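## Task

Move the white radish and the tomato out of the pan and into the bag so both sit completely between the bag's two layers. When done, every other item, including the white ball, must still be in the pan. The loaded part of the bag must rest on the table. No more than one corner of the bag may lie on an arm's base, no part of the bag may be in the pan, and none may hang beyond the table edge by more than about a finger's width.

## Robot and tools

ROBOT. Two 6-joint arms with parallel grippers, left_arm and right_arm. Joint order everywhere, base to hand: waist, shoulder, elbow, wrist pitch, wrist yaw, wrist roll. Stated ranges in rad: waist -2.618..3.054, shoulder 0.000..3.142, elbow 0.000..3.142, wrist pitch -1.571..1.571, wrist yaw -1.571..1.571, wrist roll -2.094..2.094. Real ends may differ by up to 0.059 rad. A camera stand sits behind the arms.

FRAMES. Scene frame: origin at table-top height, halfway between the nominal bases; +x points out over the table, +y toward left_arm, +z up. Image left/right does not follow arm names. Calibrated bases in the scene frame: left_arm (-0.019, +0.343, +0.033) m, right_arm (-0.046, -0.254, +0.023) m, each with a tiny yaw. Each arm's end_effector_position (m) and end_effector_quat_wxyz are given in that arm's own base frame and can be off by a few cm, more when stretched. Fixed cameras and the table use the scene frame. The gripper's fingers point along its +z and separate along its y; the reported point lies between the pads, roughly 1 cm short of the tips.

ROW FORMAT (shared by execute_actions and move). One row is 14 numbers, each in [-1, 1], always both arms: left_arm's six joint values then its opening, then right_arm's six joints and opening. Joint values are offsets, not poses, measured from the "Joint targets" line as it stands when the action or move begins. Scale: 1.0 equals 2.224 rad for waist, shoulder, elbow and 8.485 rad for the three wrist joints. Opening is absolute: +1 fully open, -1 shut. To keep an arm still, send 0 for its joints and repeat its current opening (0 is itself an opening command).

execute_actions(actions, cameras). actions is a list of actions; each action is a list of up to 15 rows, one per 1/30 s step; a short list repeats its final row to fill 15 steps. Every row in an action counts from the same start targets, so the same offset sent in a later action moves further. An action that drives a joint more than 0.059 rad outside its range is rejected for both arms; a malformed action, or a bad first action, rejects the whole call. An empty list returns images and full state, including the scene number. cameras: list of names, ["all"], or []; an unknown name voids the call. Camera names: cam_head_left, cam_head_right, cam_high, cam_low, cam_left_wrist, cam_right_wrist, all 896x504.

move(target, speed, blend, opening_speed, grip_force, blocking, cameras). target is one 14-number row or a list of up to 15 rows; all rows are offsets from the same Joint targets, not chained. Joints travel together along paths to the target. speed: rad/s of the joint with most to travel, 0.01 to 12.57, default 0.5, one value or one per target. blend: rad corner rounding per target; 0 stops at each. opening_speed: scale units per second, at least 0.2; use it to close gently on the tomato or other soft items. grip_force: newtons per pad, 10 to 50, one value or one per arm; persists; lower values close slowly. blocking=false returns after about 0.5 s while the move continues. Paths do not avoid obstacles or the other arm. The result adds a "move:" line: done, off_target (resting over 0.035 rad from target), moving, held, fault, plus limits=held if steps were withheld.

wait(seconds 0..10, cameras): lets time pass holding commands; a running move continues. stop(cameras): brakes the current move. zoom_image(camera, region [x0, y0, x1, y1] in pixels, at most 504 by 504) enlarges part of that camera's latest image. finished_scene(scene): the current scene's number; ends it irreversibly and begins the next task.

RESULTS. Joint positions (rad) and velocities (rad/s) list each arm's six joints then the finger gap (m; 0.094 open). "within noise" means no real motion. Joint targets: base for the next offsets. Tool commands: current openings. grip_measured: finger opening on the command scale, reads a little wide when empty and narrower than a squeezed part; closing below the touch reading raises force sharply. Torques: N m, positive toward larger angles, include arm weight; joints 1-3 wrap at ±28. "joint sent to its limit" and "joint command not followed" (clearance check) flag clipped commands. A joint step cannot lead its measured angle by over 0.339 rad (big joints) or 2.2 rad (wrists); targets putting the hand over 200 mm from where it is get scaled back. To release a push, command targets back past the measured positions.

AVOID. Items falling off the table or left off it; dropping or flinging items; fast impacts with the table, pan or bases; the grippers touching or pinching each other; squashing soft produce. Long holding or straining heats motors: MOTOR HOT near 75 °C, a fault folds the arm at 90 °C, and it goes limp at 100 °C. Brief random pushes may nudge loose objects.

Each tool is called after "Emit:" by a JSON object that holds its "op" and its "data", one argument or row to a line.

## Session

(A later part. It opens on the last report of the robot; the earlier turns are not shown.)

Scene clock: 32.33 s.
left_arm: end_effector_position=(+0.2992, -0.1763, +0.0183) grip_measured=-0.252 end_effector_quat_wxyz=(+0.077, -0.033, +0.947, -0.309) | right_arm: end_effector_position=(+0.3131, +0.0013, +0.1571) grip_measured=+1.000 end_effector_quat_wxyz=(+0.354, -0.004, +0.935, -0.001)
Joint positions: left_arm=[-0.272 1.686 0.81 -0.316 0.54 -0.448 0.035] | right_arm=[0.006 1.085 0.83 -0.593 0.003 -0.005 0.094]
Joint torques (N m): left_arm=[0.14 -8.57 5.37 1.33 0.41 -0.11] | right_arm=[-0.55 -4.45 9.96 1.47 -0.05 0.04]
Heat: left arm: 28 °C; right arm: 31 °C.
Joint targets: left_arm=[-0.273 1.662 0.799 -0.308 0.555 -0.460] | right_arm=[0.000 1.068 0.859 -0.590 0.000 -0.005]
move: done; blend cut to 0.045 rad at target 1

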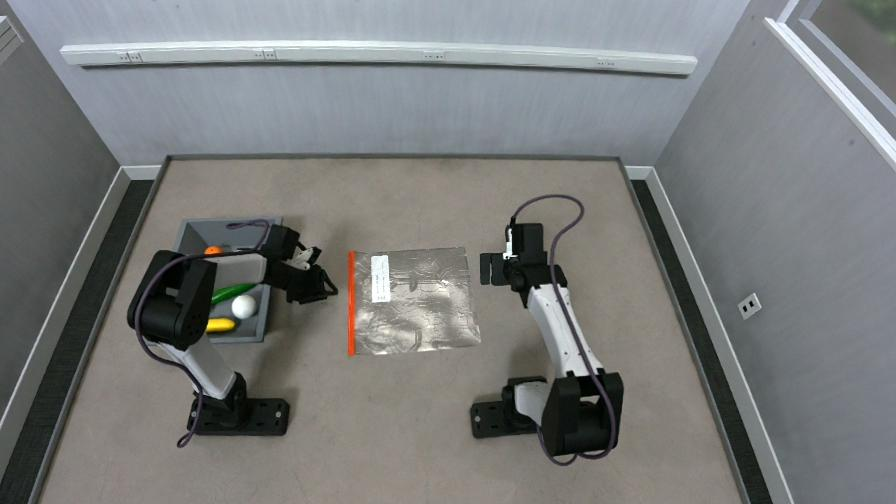

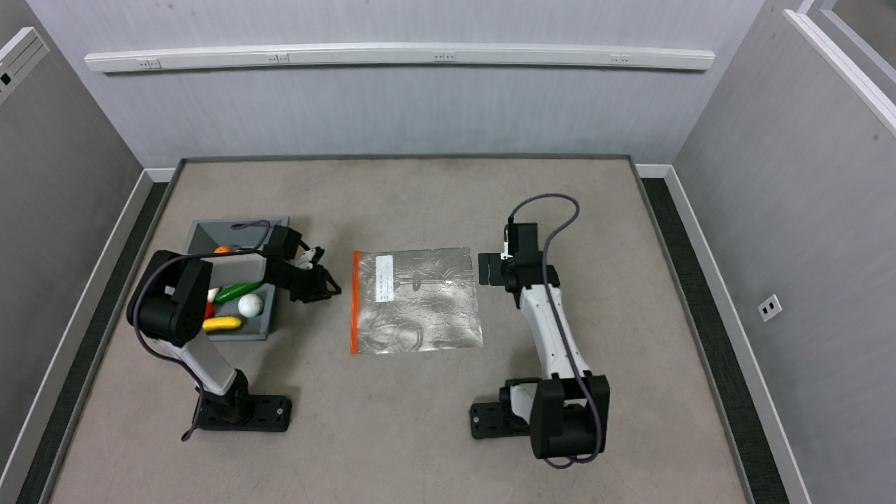

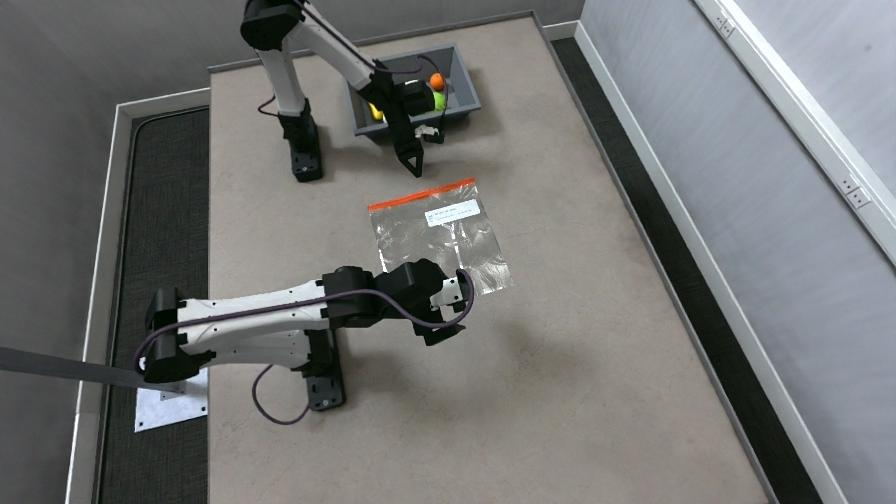

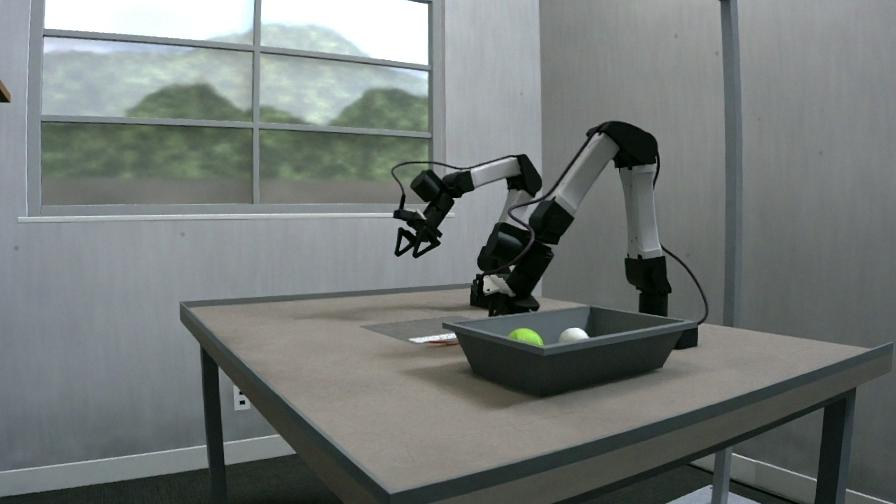

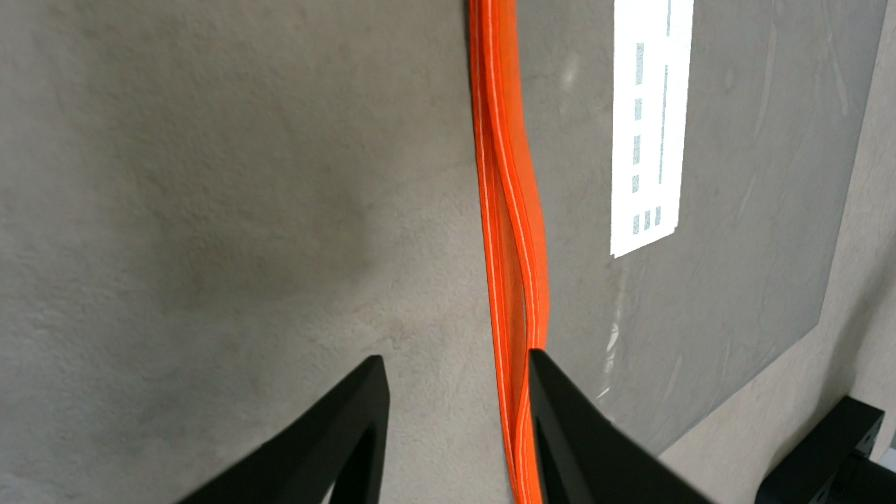

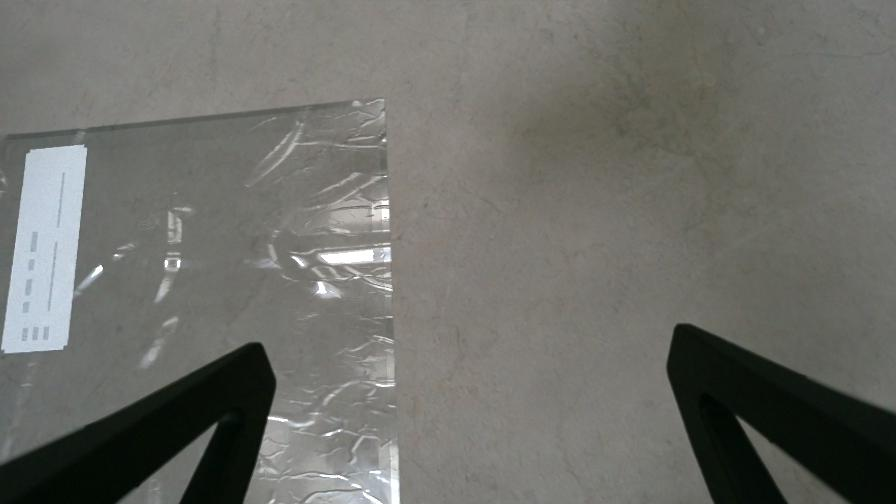

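Emit:
{"op": "move", "data": {
  "target": [-0.0576, 0.0192, -0.016, 0.0172, -0.0064, -0.016, -0.25, 0,0,0,0,0,0,1],
  "speed": 0.3,
  "cameras": ["cam_left_wrist"]
}}

Emit:
{"op": "zoom_image", "data": {
  "camera": "cam_left_wrist",
  "region": [300, 200, 700, 504]
}}

Scene clock: 34.47 s.
left_arm: end_effector_position=(+0.2928, -0.2161, +0.0200) grip_measured=-0.252 end_effector_quat_wxyz=(+0.089, -0.026, +0.940, -0.329) | right_arm: end_effector_position=(+0.3131, +0.0013, +0.1571) grip_measured=+1.000 end_effector_quat_wxyz=(+0.354, -0.004, +0.935, -0.001)
Joint positions: left_arm=[-0.397 1.686 0.774 -0.17 0.518 -0.583 0.035] | right_arm=[0.006 1.085 0.83 -0.593 0.003 -0.005 0.094]
Joint torques (N m): left_arm=[-0.09 -5.24 5.34 1.55 0.08 -0.11] | right_arm=[-0.55 -4.44 9.96 1.48 -0.06 0.04]
Heat: left arm: 28 °C; right arm: 32 °C.
Joint targets: left_arm=[-0.401 1.705 0.763 -0.162 0.501 -0.596] | right_arm=[0.000 1.068 0.859 -0.590 0.000 -0.005]
move: done
Images, in order (width x height): cam_left_wrist 896x504.

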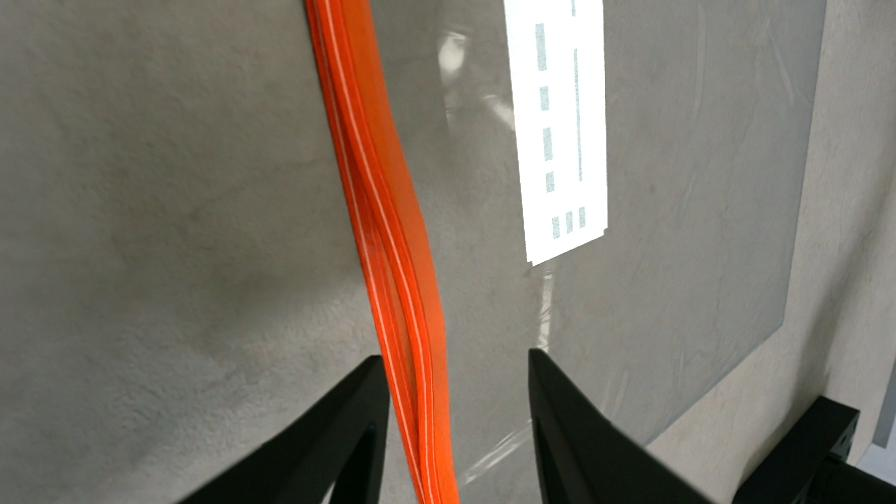

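Scaled by 1.260 from the camera's 896x504 image, which has a finer 1280x720 frame.

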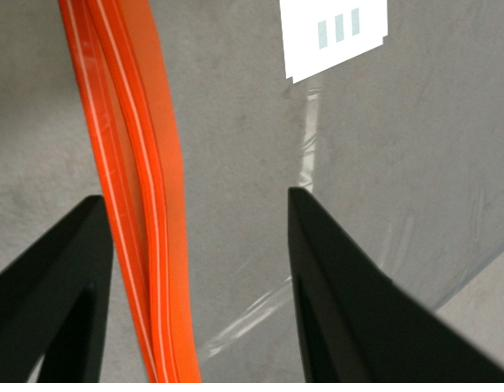

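Emit:
{"op": "move", "data": {
  "target": [0.0121, 0.0301, 0, 0.0042, 0, 0, -0.25, 0,0,0,0,0,0,1],
  "speed": 0.1,
  "cameras": ["cam_left_wrist"]
}}

Emit:
{"op": "zoom_image", "data": {
  "camera": "cam_left_wrist",
  "region": [250, 150, 650, 504]
}}

Scene clock: 36.77 s.
left_arm: end_effector_position=(+0.2962, -0.2111, +0.0000) grip_measured=-0.252 end_effector_quat_wxyz=(+0.077, -0.038, +0.943, -0.322) | right_arm: end_effector_position=(+0.3131, +0.0013, +0.1571) grip_measured=+1.000 end_effector_quat_wxyz=(+0.354, -0.004, +0.935, -0.001)
Joint positions: left_arm=[-0.38 1.757 0.774 -0.135 0.518 -0.583 0.035] | right_arm=[0.006 1.085 0.83 -0.593 0.003 -0.005 0.094]
Joint torques (N m): left_arm=[0.75 -5.87 5.03 1.49 0.1 -0.11] | right_arm=[-0.55 -4.45 9.95 1.47 -0.06 0.05]
Heat: left arm: 28 °C; right arm: 32 °C.
Joint targets: left_arm=[-0.374 1.772 0.763 -0.127 0.501 -0.596] | right_arm=[0.000 1.068 0.859 -0.590 0.000 -0.005]
move: done
Images, in order (width x height): cam_left_wrist 896x504.

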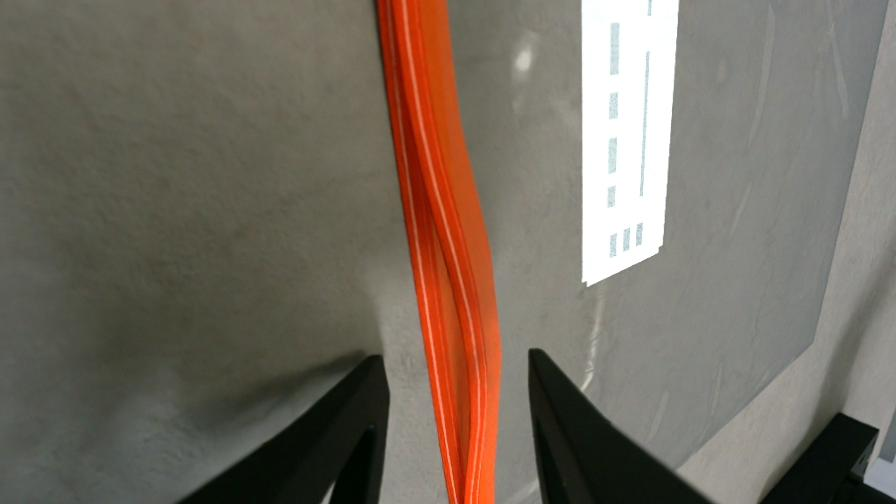

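Scaled by 1.260 from the camera's 896x504 image, which has a finer 1280x720 frame.

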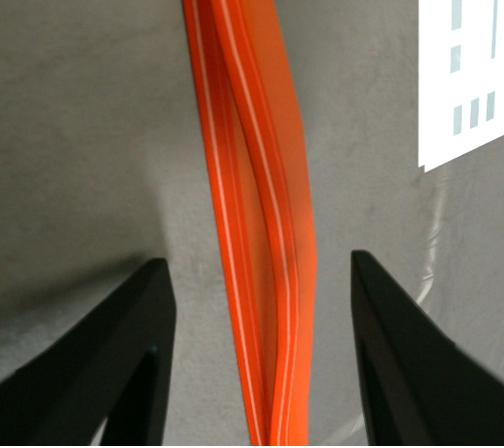

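Emit:
{"op": "move", "data": {
  "target": [-0.0504, 0.013, 0.0198, 0.0065, -0.0054, -0.0121, -0.25, 0,0,0,0,0,0,1],
  "speed": 0.08,
  "cameras": ["cam_left_wrist", "cam_high"]
}}

Emit:
{"op": "zoom_image", "data": {
  "camera": "cam_left_wrist",
  "region": [250, 150, 650, 504]
}}

Scene clock: 39.67 s.
left_arm: end_effector_position=(+0.2902, -0.2402, -0.0028) grip_measured=-0.252 end_effector_quat_wxyz=(+0.074, -0.040, +0.943, -0.321) | right_arm: end_effector_position=(+0.3131, +0.0013, +0.1571) grip_measured=+1.000 end_effector_quat_wxyz=(+0.354, -0.004, +0.935, -0.001)
Joint positions: left_arm=[-0.48 1.784 0.788 -0.08 0.473 -0.686 0.035] | right_arm=[0.006 1.085 0.83 -0.593 0.003 -0.005 0.094]
Joint torques (N m): left_arm=[-0.23 -5.91 7.97 1.56 0.05 -0.11] | right_arm=[-0.57 -4.45 9.98 1.47 -0.06 0.04]
Heat: left arm: 28 °C; right arm: 33 °C.
Joint targets: left_arm=[-0.486 1.801 0.807 -0.072 0.455 -0.699] | right_arm=[0.000 1.068 0.859 -0.590 0.000 -0.005]
move: done
Images, in order (width x height): cam_high 896x504, cam_left_wrist 896x504.

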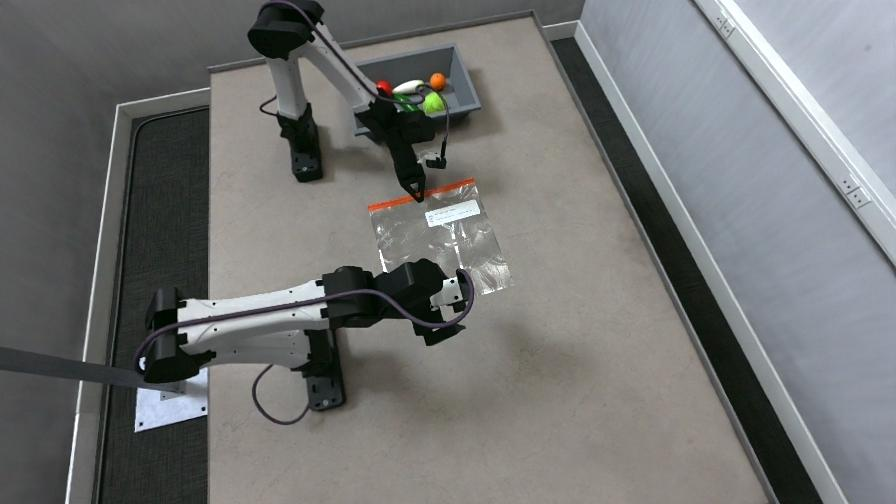

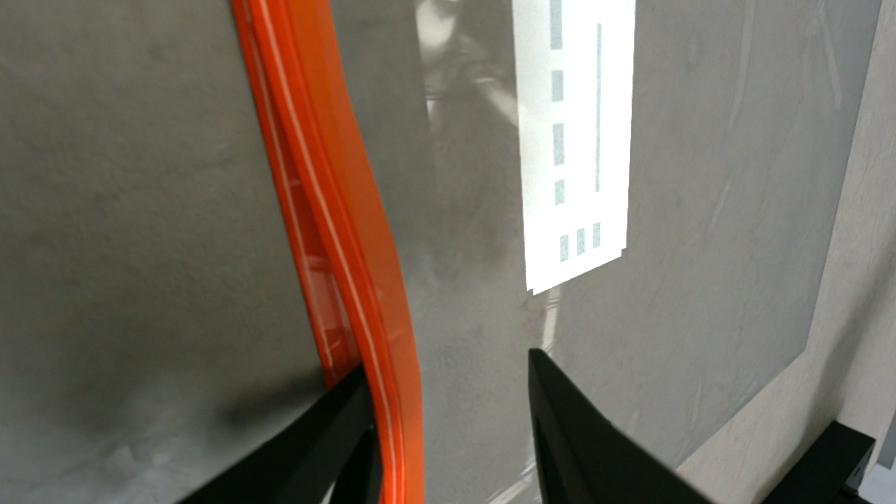

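Scaled by 1.260 from the camera's 896x504 image, which has a finer 1280x720 frame.

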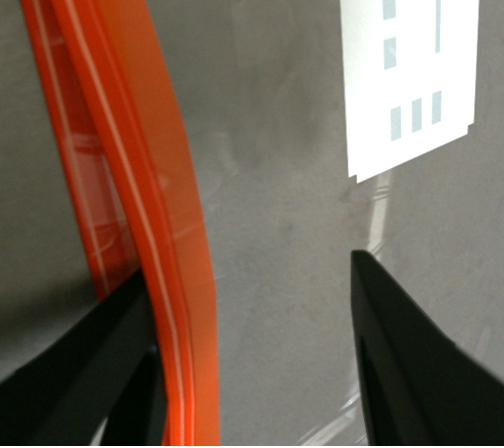

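Emit:
{"op": "move", "data": {
  "target": [0,0,0,0,0,0, -1, 0,0,0,0,0,0,1],
  "opening_speed": 0.4,
  "cameras": ["cam_left_wrist"]
}}

Emit:
{"op": "zoom_image", "data": {
  "camera": "cam_left_wrist",
  "region": [250, 150, 650, 504]
}}

Scene clock: 42.13 s.
left_arm: end_effector_position=(+0.2904, -0.2401, -0.0029) grip_measured=-0.984 end_effector_quat_wxyz=(+0.075, -0.040, +0.943, -0.320) | right_arm: end_effector_position=(+0.3131, +0.0013, +0.1571) grip_measured=+1.000 end_effector_quat_wxyz=(+0.354, -0.004, +0.935, -0.001)
Joint positions: left_arm=[-0.48 1.784 0.788 -0.079 0.471 -0.686 0.001] | right_arm=[0.006 1.085 0.83 -0.593 0.003 -0.005 0.094]
Joint torques (N m): left_arm=[-0.25 -5.98 7.98 1.55 0.06 -0.11] | right_arm=[-0.55 -4.44 9.96 1.47 -0.06 0.04]
Heat: left arm: 28 °C; right arm: 33 °C.
Joint targets: left_arm=[-0.486 1.801 0.807 -0.072 0.455 -0.698] | right_arm=[0.000 1.068 0.859 -0.590 0.000 -0.005]
move: done
Images, in order (width x height): cam_left_wrist 896x504.

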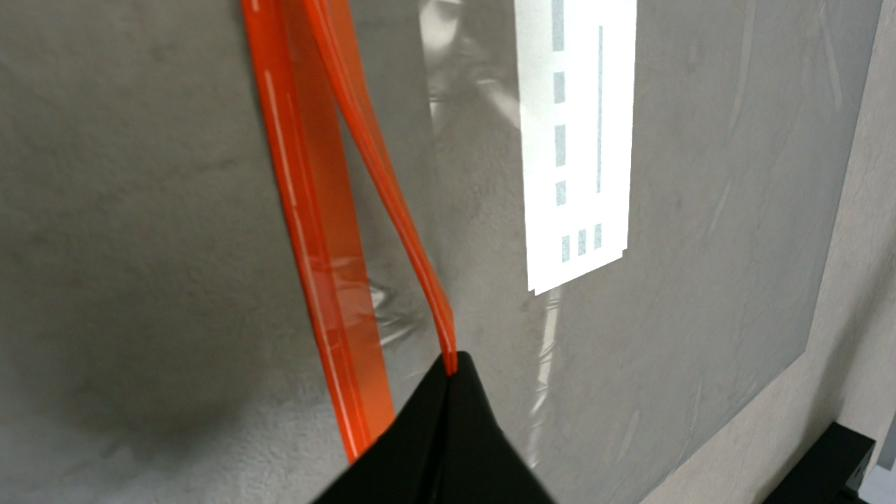

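Scaled by 1.260 from the camera's 896x504 image, which has a finer 1280x720 frame.

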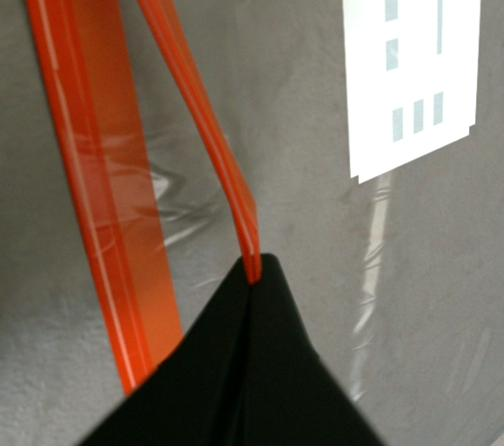

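Emit:
{"op": "move", "data": {
  "target": [0,-0.0922,0.0558,-0.0363,0,0, -1, 0,0,0,0,0,0,1],
  "speed": 0.15,
  "cameras": ["all"]
}}

Emit:
{"op": "zoom_image", "data": {
  "camera": "cam_high",
  "region": [330, 100, 540, 330]
}}

Emit:
{"op": "zoom_image", "data": {
  "camera": "cam_low",
  "region": [340, 240, 600, 390]
}}

Scene clock: 45.57 s.
left_arm: end_effector_position=(+0.2893, -0.2396, +0.0624) grip_measured=-0.984 end_effector_quat_wxyz=(+0.076, -0.040, +0.943, -0.321) | right_arm: end_effector_position=(+0.3131, +0.0013, +0.1571) grip_measured=+1.000 end_effector_quat_wxyz=(+0.354, -0.004, +0.935, -0.001)
Joint positions: left_arm=[-0.48 1.618 0.911 -0.365 0.471 -0.686 0.001] | right_arm=[0.006 1.085 0.83 -0.593 0.003 -0.005 0.094]
Joint torques (N m): left_arm=[-0.23 -8.46 9.22 1.34 0.06 -0.12] | right_arm=[-0.55 -4.45 9.96 1.47 -0.06 0.04]
Heat: left arm: 29 °C; right arm: 33 °C.
Joint targets: left_arm=[-0.486 1.596 0.931 -0.380 0.455 -0.698] | right_arm=[0.000 1.068 0.859 -0.590 0.000 -0.005]
move: done

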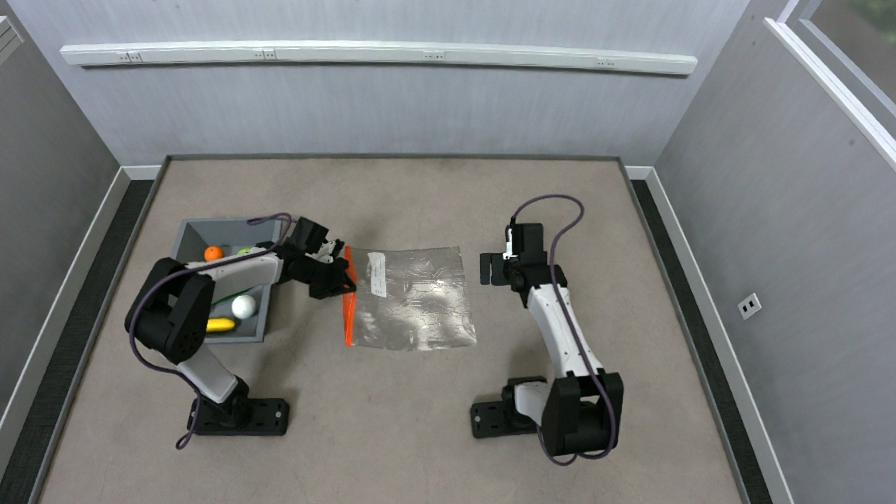

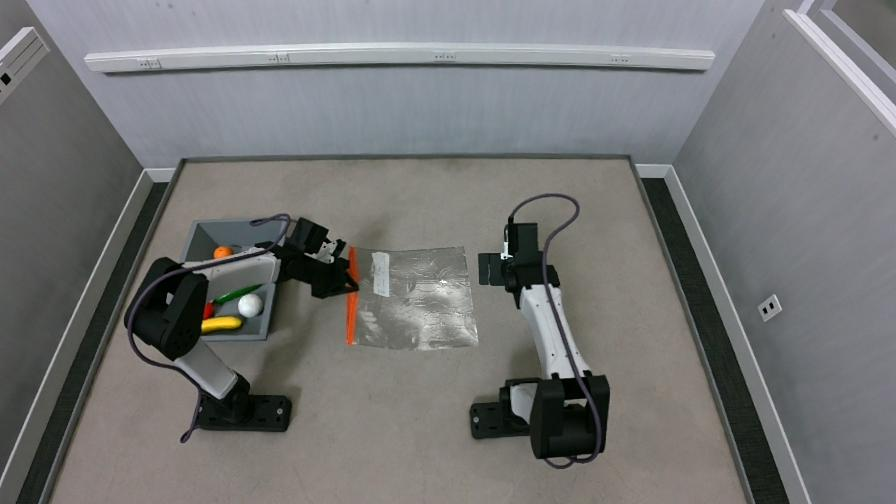

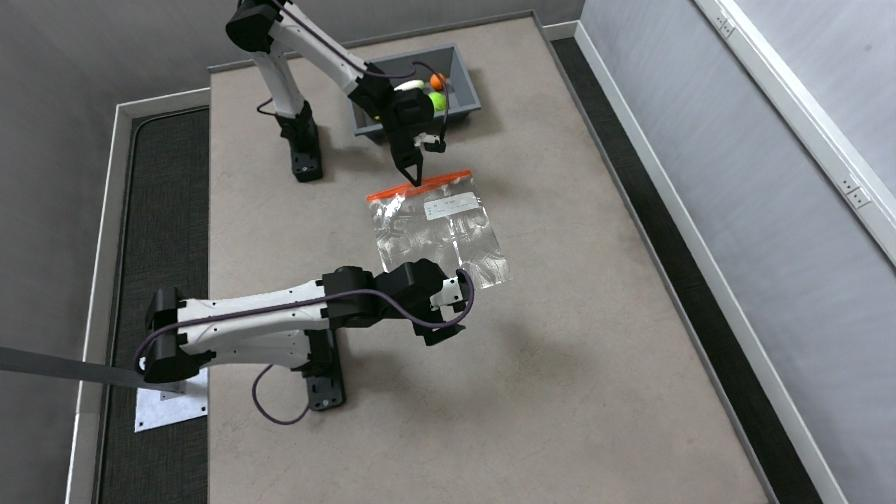

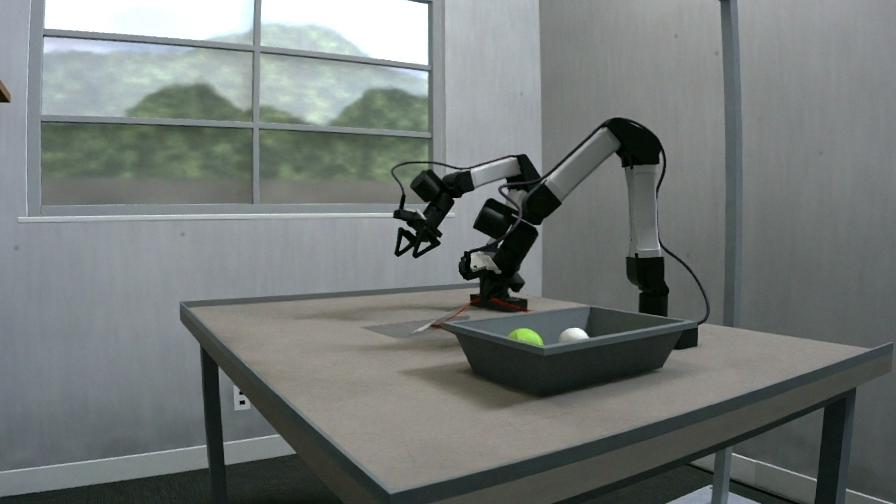

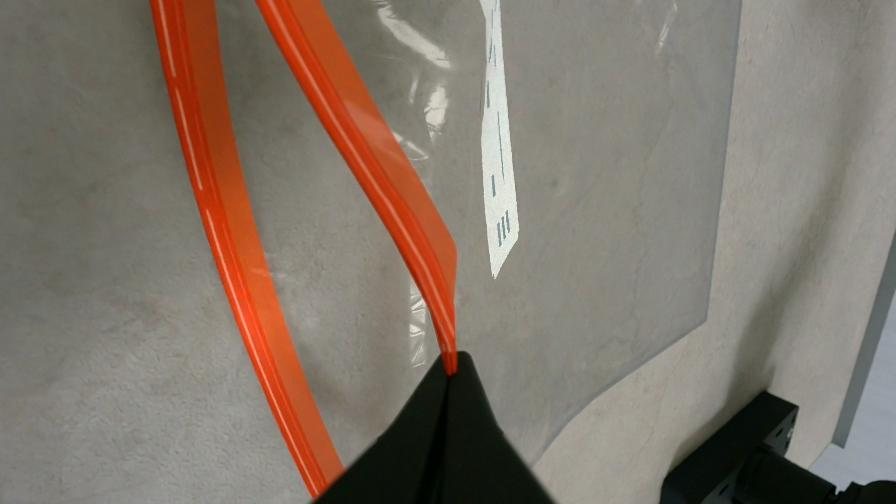

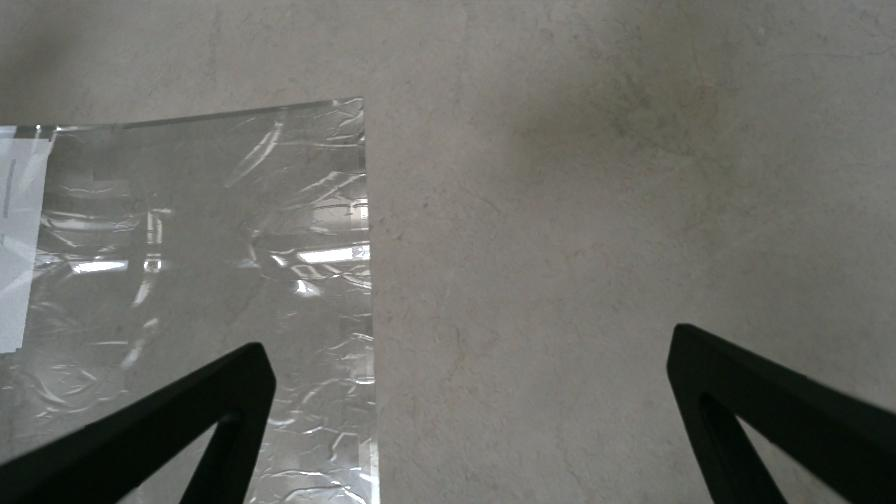

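Scaled by 2.191 from the camera's 896x504 image, which has a finer 1280x720 frame.

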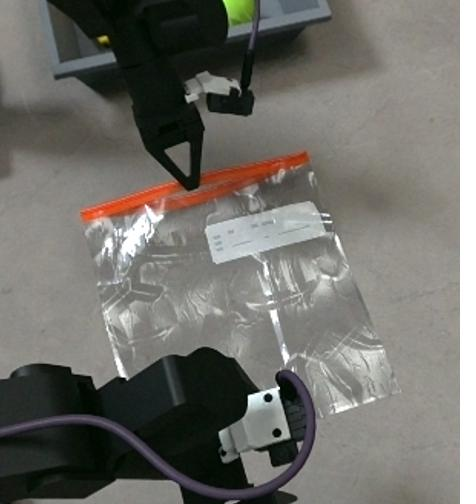

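Scaled by 1.938 from the camera's 896x504 image, which has a finer 1280x720 frame.

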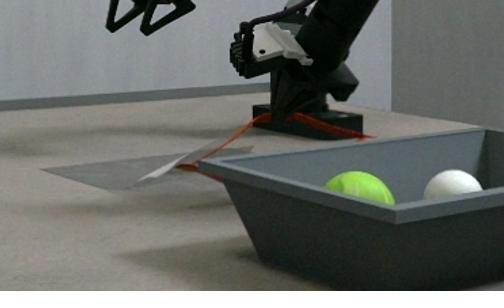

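Emit:
{"op": "move", "data": {
  "target": [0,0,0,0,0,0,-1, 0.2023,0.4357,0.4387,-0.0712,0,-0.241,0.06],
  "speed": 0.8,
  "cameras": ["cam_right_wrist","cam_high","cam_low"]
}}

Scene clock: 50.57 s.
left_arm: end_effector_position=(+0.2892, -0.2395, +0.0624) grip_measured=-0.984 end_effector_quat_wxyz=(+0.075, -0.040, +0.943, -0.321) | right_arm: end_effector_position=(+0.3867, +0.1850, +0.1120) grip_measured=+0.061 end_effector_quat_wxyz=(-0.057, +0.944, -0.319, +0.060)
Joint positions: left_arm=[-0.48 1.618 0.911 -0.366 0.471 -0.686 0.001] | right_arm=[0.448 2.024 1.807 -1.188 0.003 -2.042 0.05]
Joint torques (N m): left_arm=[-0.27 -8.49 9.2 1.3 0.07 -0.11] | right_arm=[0.27 -8.84 8.9 0.45 -0.11 -0.03]
Heat: left arm: 29 °C; right arm: 33 °C.
Joint targets: left_arm=[-0.486 1.596 0.931 -0.380 0.455 -0.698] | right_arm=[0.450 2.037 1.835 -1.194 0.000 -2.050]
move: done
Images, in order (width x height): cam_high 896x504, cam_low 896x504, cam_right_wrist 896x504.

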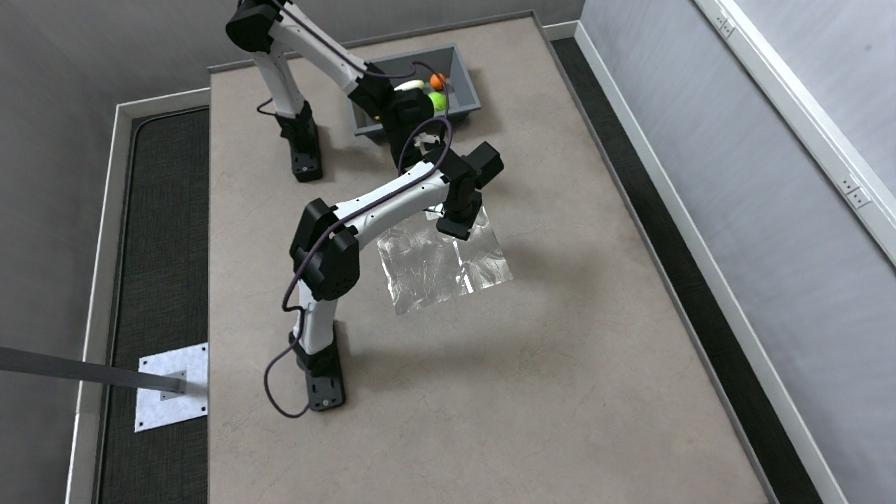

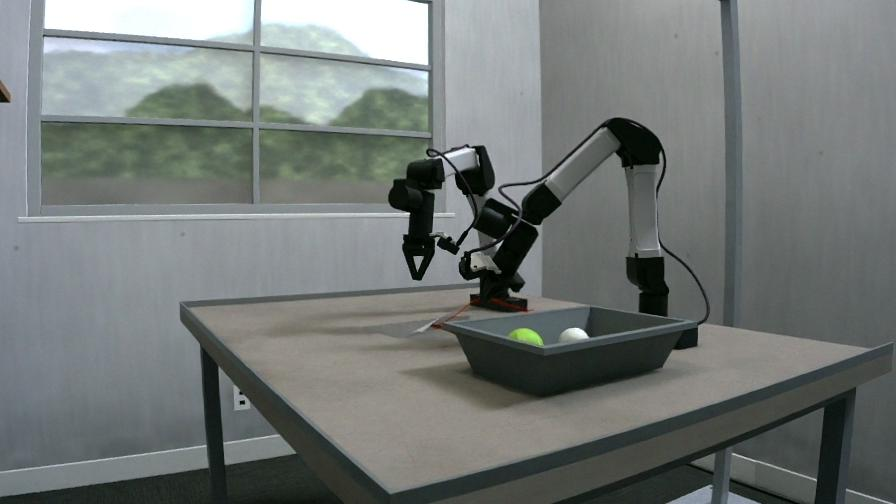

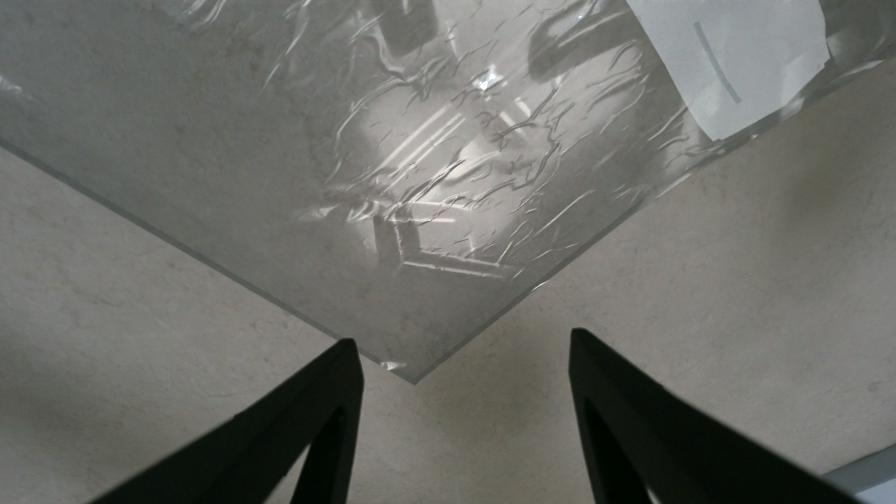

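Emit:
{"op": "move", "data": {
  "target": [0,0,0,0,0,0,-1, 0.1888,0,0,0,0,0,0.06],
  "speed": 0.3,
  "cameras": ["cam_right_wrist","cam_left_wrist","cam_high","cam_low"]
}}

Emit:
{"op": "zoom_image", "data": {
  "camera": "cam_right_wrist",
  "region": [250, 150, 750, 504]
}}

Scene clock: 52.63 s.
left_arm: end_effector_position=(+0.2892, -0.2395, +0.0624) grip_measured=-0.984 end_effector_quat_wxyz=(+0.075, -0.040, +0.943, -0.321) | right_arm: end_effector_position=(+0.2769, +0.3272, +0.1120) grip_measured=+0.061 end_effector_quat_wxyz=(-0.068, +0.990, -0.114, +0.047)
Joint positions: left_arm=[-0.48 1.618 0.911 -0.366 0.471 -0.686 0.001] | right_arm=[0.87 2.024 1.807 -1.188 0.003 -2.043 0.05]
Joint torques (N m): left_arm=[-0.23 -8.47 9.25 1.3 0.06 -0.11] | right_arm=[-0.03 -8.84 8.9 0.43 -0.11 -0.02]
Heat: left arm: 29 °C; right arm: 33 °C.
Joint targets: left_arm=[-0.486 1.596 0.931 -0.380 0.455 -0.698] | right_arm=[0.870 2.037 1.835 -1.194 0.000 -2.050]
move: done
Images, in order (width x height): cam_high 896x504, cam_low 896x504, cam_left_wrist 896x504, cam_right_wrist 896x504.

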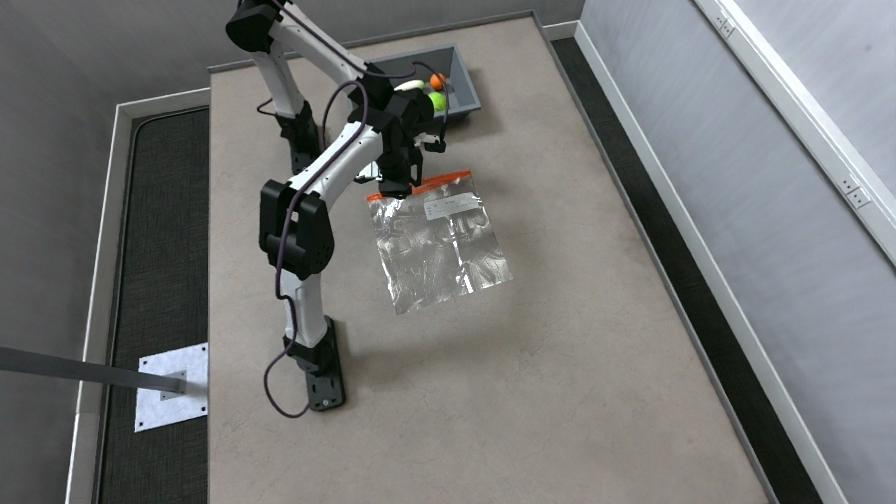

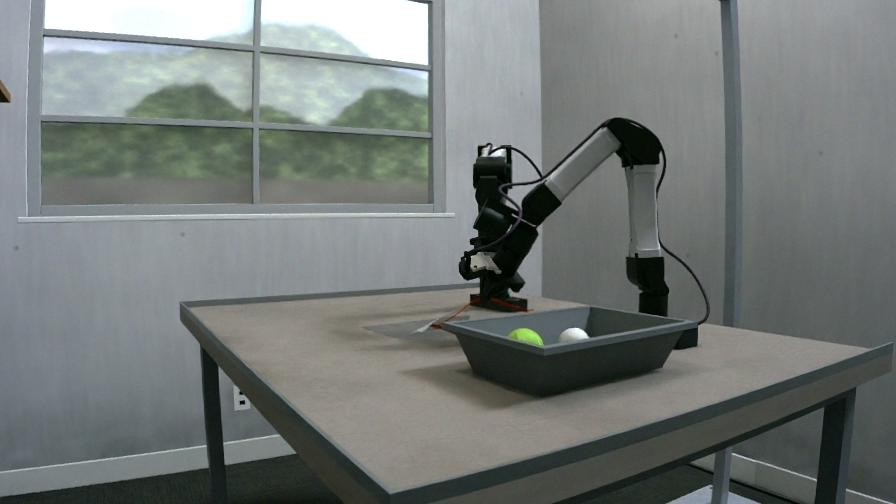

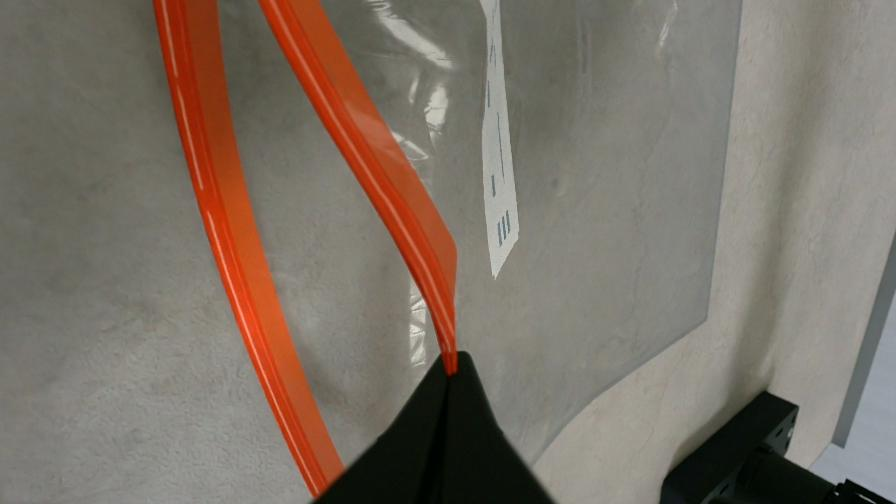

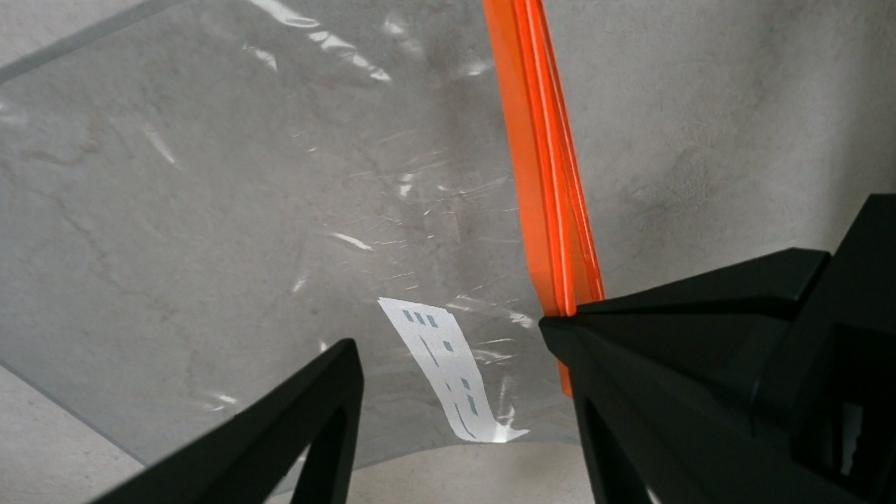

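Scaled by 1.008 from the camera's 896x504 image, which has a finer 1280x720 frame.

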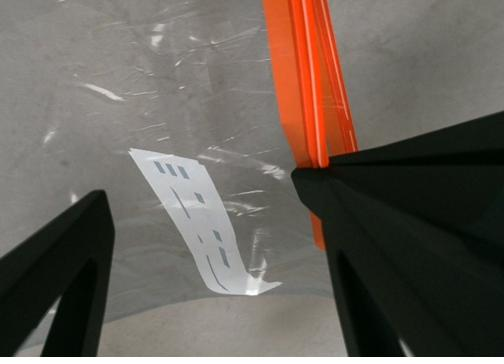

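Emit:
{"op": "move", "data": {
  "target": [0,0,0,0,0,0,-1, 0.0236,-0.0355,-0.045,0.0028,0,0,0.06],
  "speed": 0.2,
  "cameras": ["cam_right_wrist","cam_head_left","cam_head_right"]
}}

Emit:
{"op": "zoom_image", "data": {
  "camera": "cam_head_left",
  "region": [270, 200, 410, 380]
}}

Scene clock: 55.47 s.
left_arm: end_effector_position=(+0.2882, -0.2384, +0.0613) grip_measured=-0.984 end_effector_quat_wxyz=(+0.073, -0.042, +0.944, -0.318) | right_arm: end_effector_position=(+0.2519, +0.3271, +0.0986) grip_measured=+0.061 end_effector_quat_wxyz=(-0.048, +0.994, -0.091, +0.033)
Joint positions: left_arm=[-0.48 1.618 0.911 -0.373 0.468 -0.687 0.001] | right_arm=[0.916 2.009 1.739 -1.184 0.004 -2.042 0.05]
Joint torques (N m): left_arm=[-0.21 -8.44 9.22 1.37 0.1 -0.11] | right_arm=[0.8 -14.23 5.85 0.52 -0.11 -0.02]
Heat: left arm: 30 °C; right arm: 33 °C.
Joint targets: left_arm=[-0.486 1.596 0.931 -0.380 0.455 -0.699] | right_arm=[0.922 1.958 1.735 -1.170 0.000 -2.049]
move: off_target (right_arm); right_arm: the shoulder is farthest, 0.051 rad from its target
Images, in order (width x height): cam_head_left 896x504, cam_head_right 896x504, cam_right_wrist 896x504.

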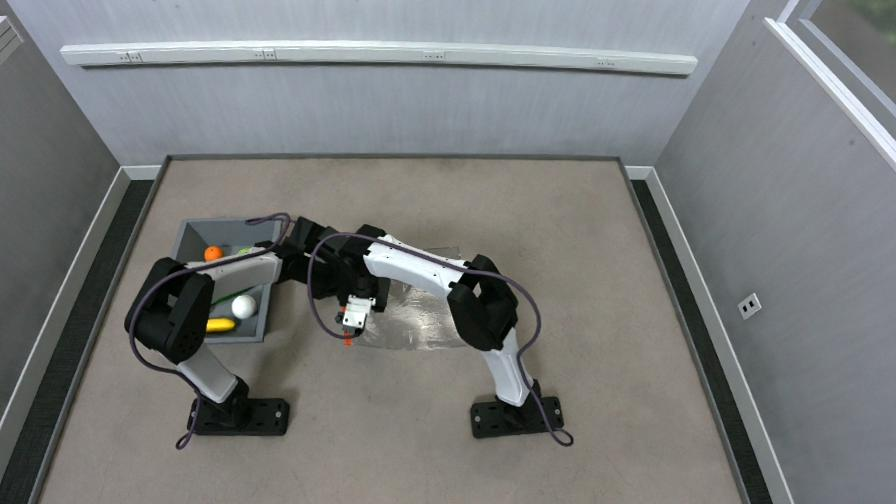

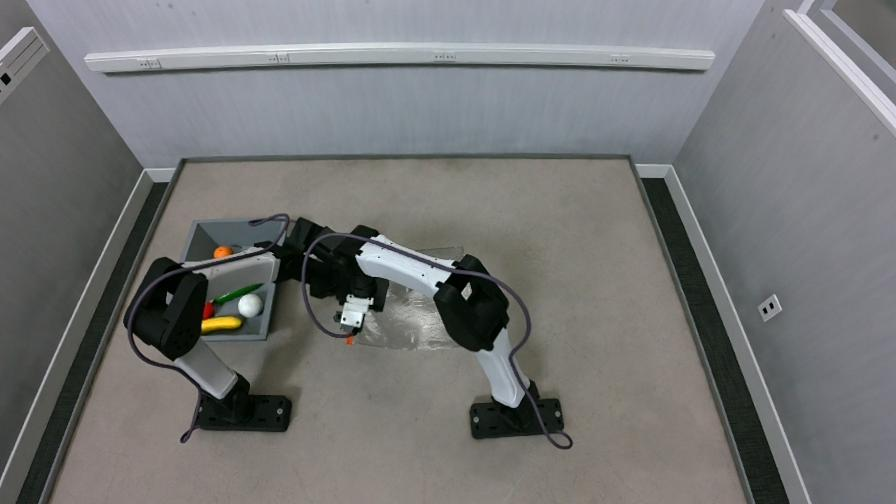

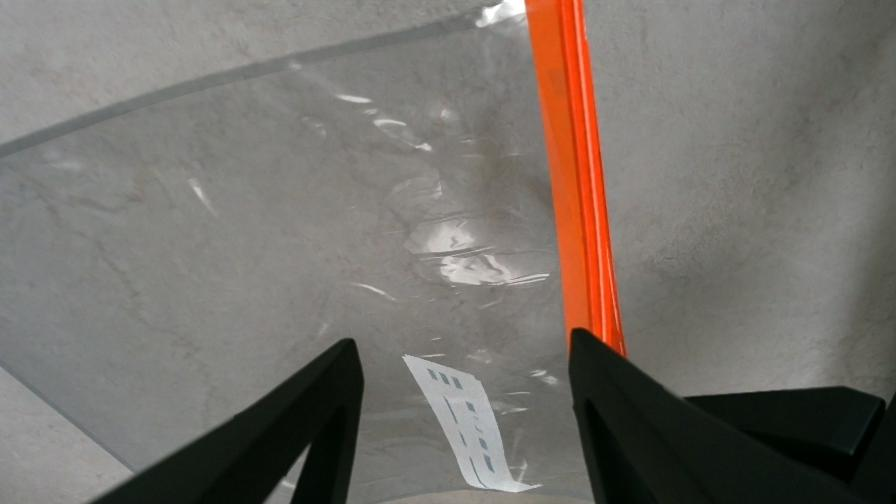

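Scaled by 2.800 from the camera's 896x504 image, which has a finer 1280x720 frame.

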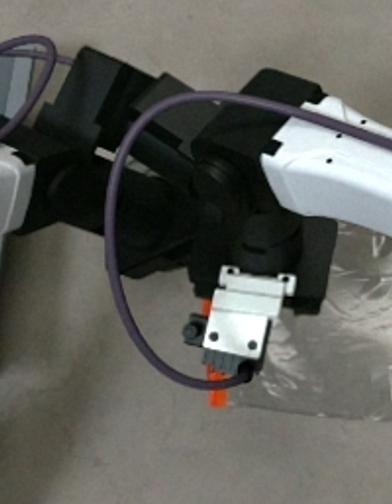

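Emit:
{"op": "move", "data": {
  "target": [0,0,0,0,0,0,-1, -0.009,0.0247,0,0,0,0,0.06],
  "speed": 0.3
}}

Scene clock: 56.83 s.
left_arm: end_effector_position=(+0.2882, -0.2384, +0.0613) grip_measured=-0.984 end_effector_quat_wxyz=(+0.073, -0.042, +0.944, -0.318) | right_arm: end_effector_position=(+0.2552, +0.3257, +0.0987) grip_measured=+0.061 end_effector_quat_wxyz=(-0.049, +0.994, -0.096, +0.034)
Joint positions: left_arm=[-0.48 1.618 0.911 -0.373 0.468 -0.687 0.001] | right_arm=[0.908 2.009 1.739 -1.181 0.004 -2.042 0.05]
Joint torques (N m): left_arm=[-0.23 -8.46 9.17 1.37 0.1 -0.11] | right_arm=[-0.65 -9.42 5.83 0.52 -0.1 -0.02]
Heat: left arm: 30 °C; right arm: 33 °C.
Joint targets: left_arm=[-0.486 1.596 0.931 -0.380 0.455 -0.699] | right_arm=[0.902 2.013 1.735 -1.170 0.000 -2.049]
move: done

Emit:
{"op": "move", "data": {
  "target": [
    [0,0,0,0,0,0,-1, -0.2482,0,0,0,0,0,0.06],
    [0,0,0,0,0,0,-1, -0.2482,0.0603,0.099,0.0167,0,0.3281,-0.2]
  ],
  "speed": [0.4,1.5],
  "cameras": ["cam_right_wrist","cam_left_wrist"]
}}

Scene clock: 70.67 s.
left_arm: end_effector_position=(+0.2882, -0.2384, +0.0613) grip_measured=-0.984 end_effector_quat_wxyz=(+0.073, -0.042, +0.944, -0.318) | right_arm: end_effector_position=(+0.4616, +0.1671, +0.1114) grip_measured=-0.199 end_effector_quat_wxyz=(+0.139, +0.186, +0.969, +0.081)
Joint positions: left_arm=[-0.48 1.618 0.911 -0.373 0.468 -0.687 0.001] | right_arm=[0.348 2.13 1.926 -1.043 0.003 0.727 0.038]
Joint torques (N m): left_arm=[-0.27 -8.49 9.22 1.37 0.09 -0.11] | right_arm=[0.21 -9.54 9.36 0.98 -0.02 0.11]
Heat: left arm: 32 °C; right arm: 34 °C.
Joint targets: left_arm=[-0.486 1.596 0.931 -0.380 0.455 -0.699] | right_arm=[0.350 2.148 1.956 -1.029 0.000 0.734]
move: done
Images, in order (width x height): cam_left_wrist 896x504, cam_right_wrist 896x504.

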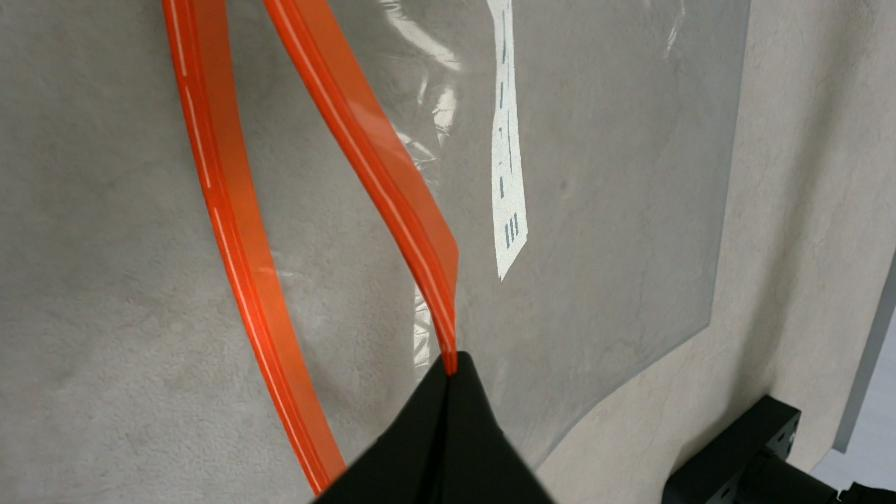

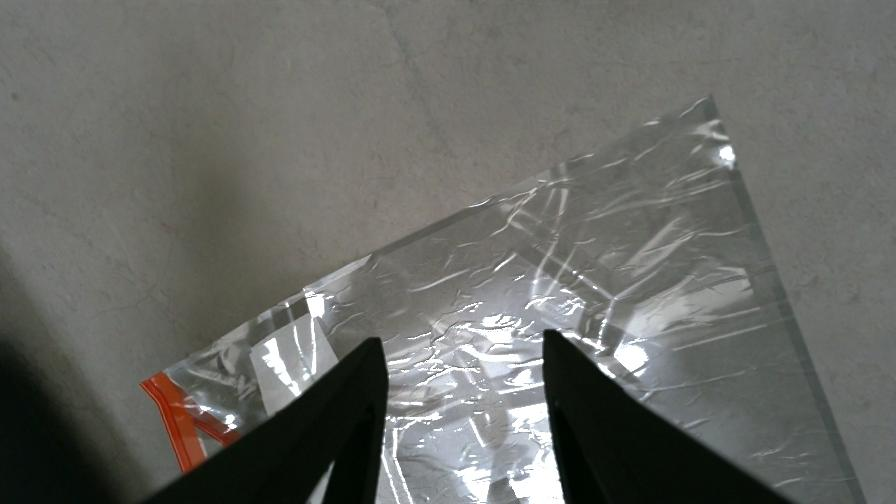

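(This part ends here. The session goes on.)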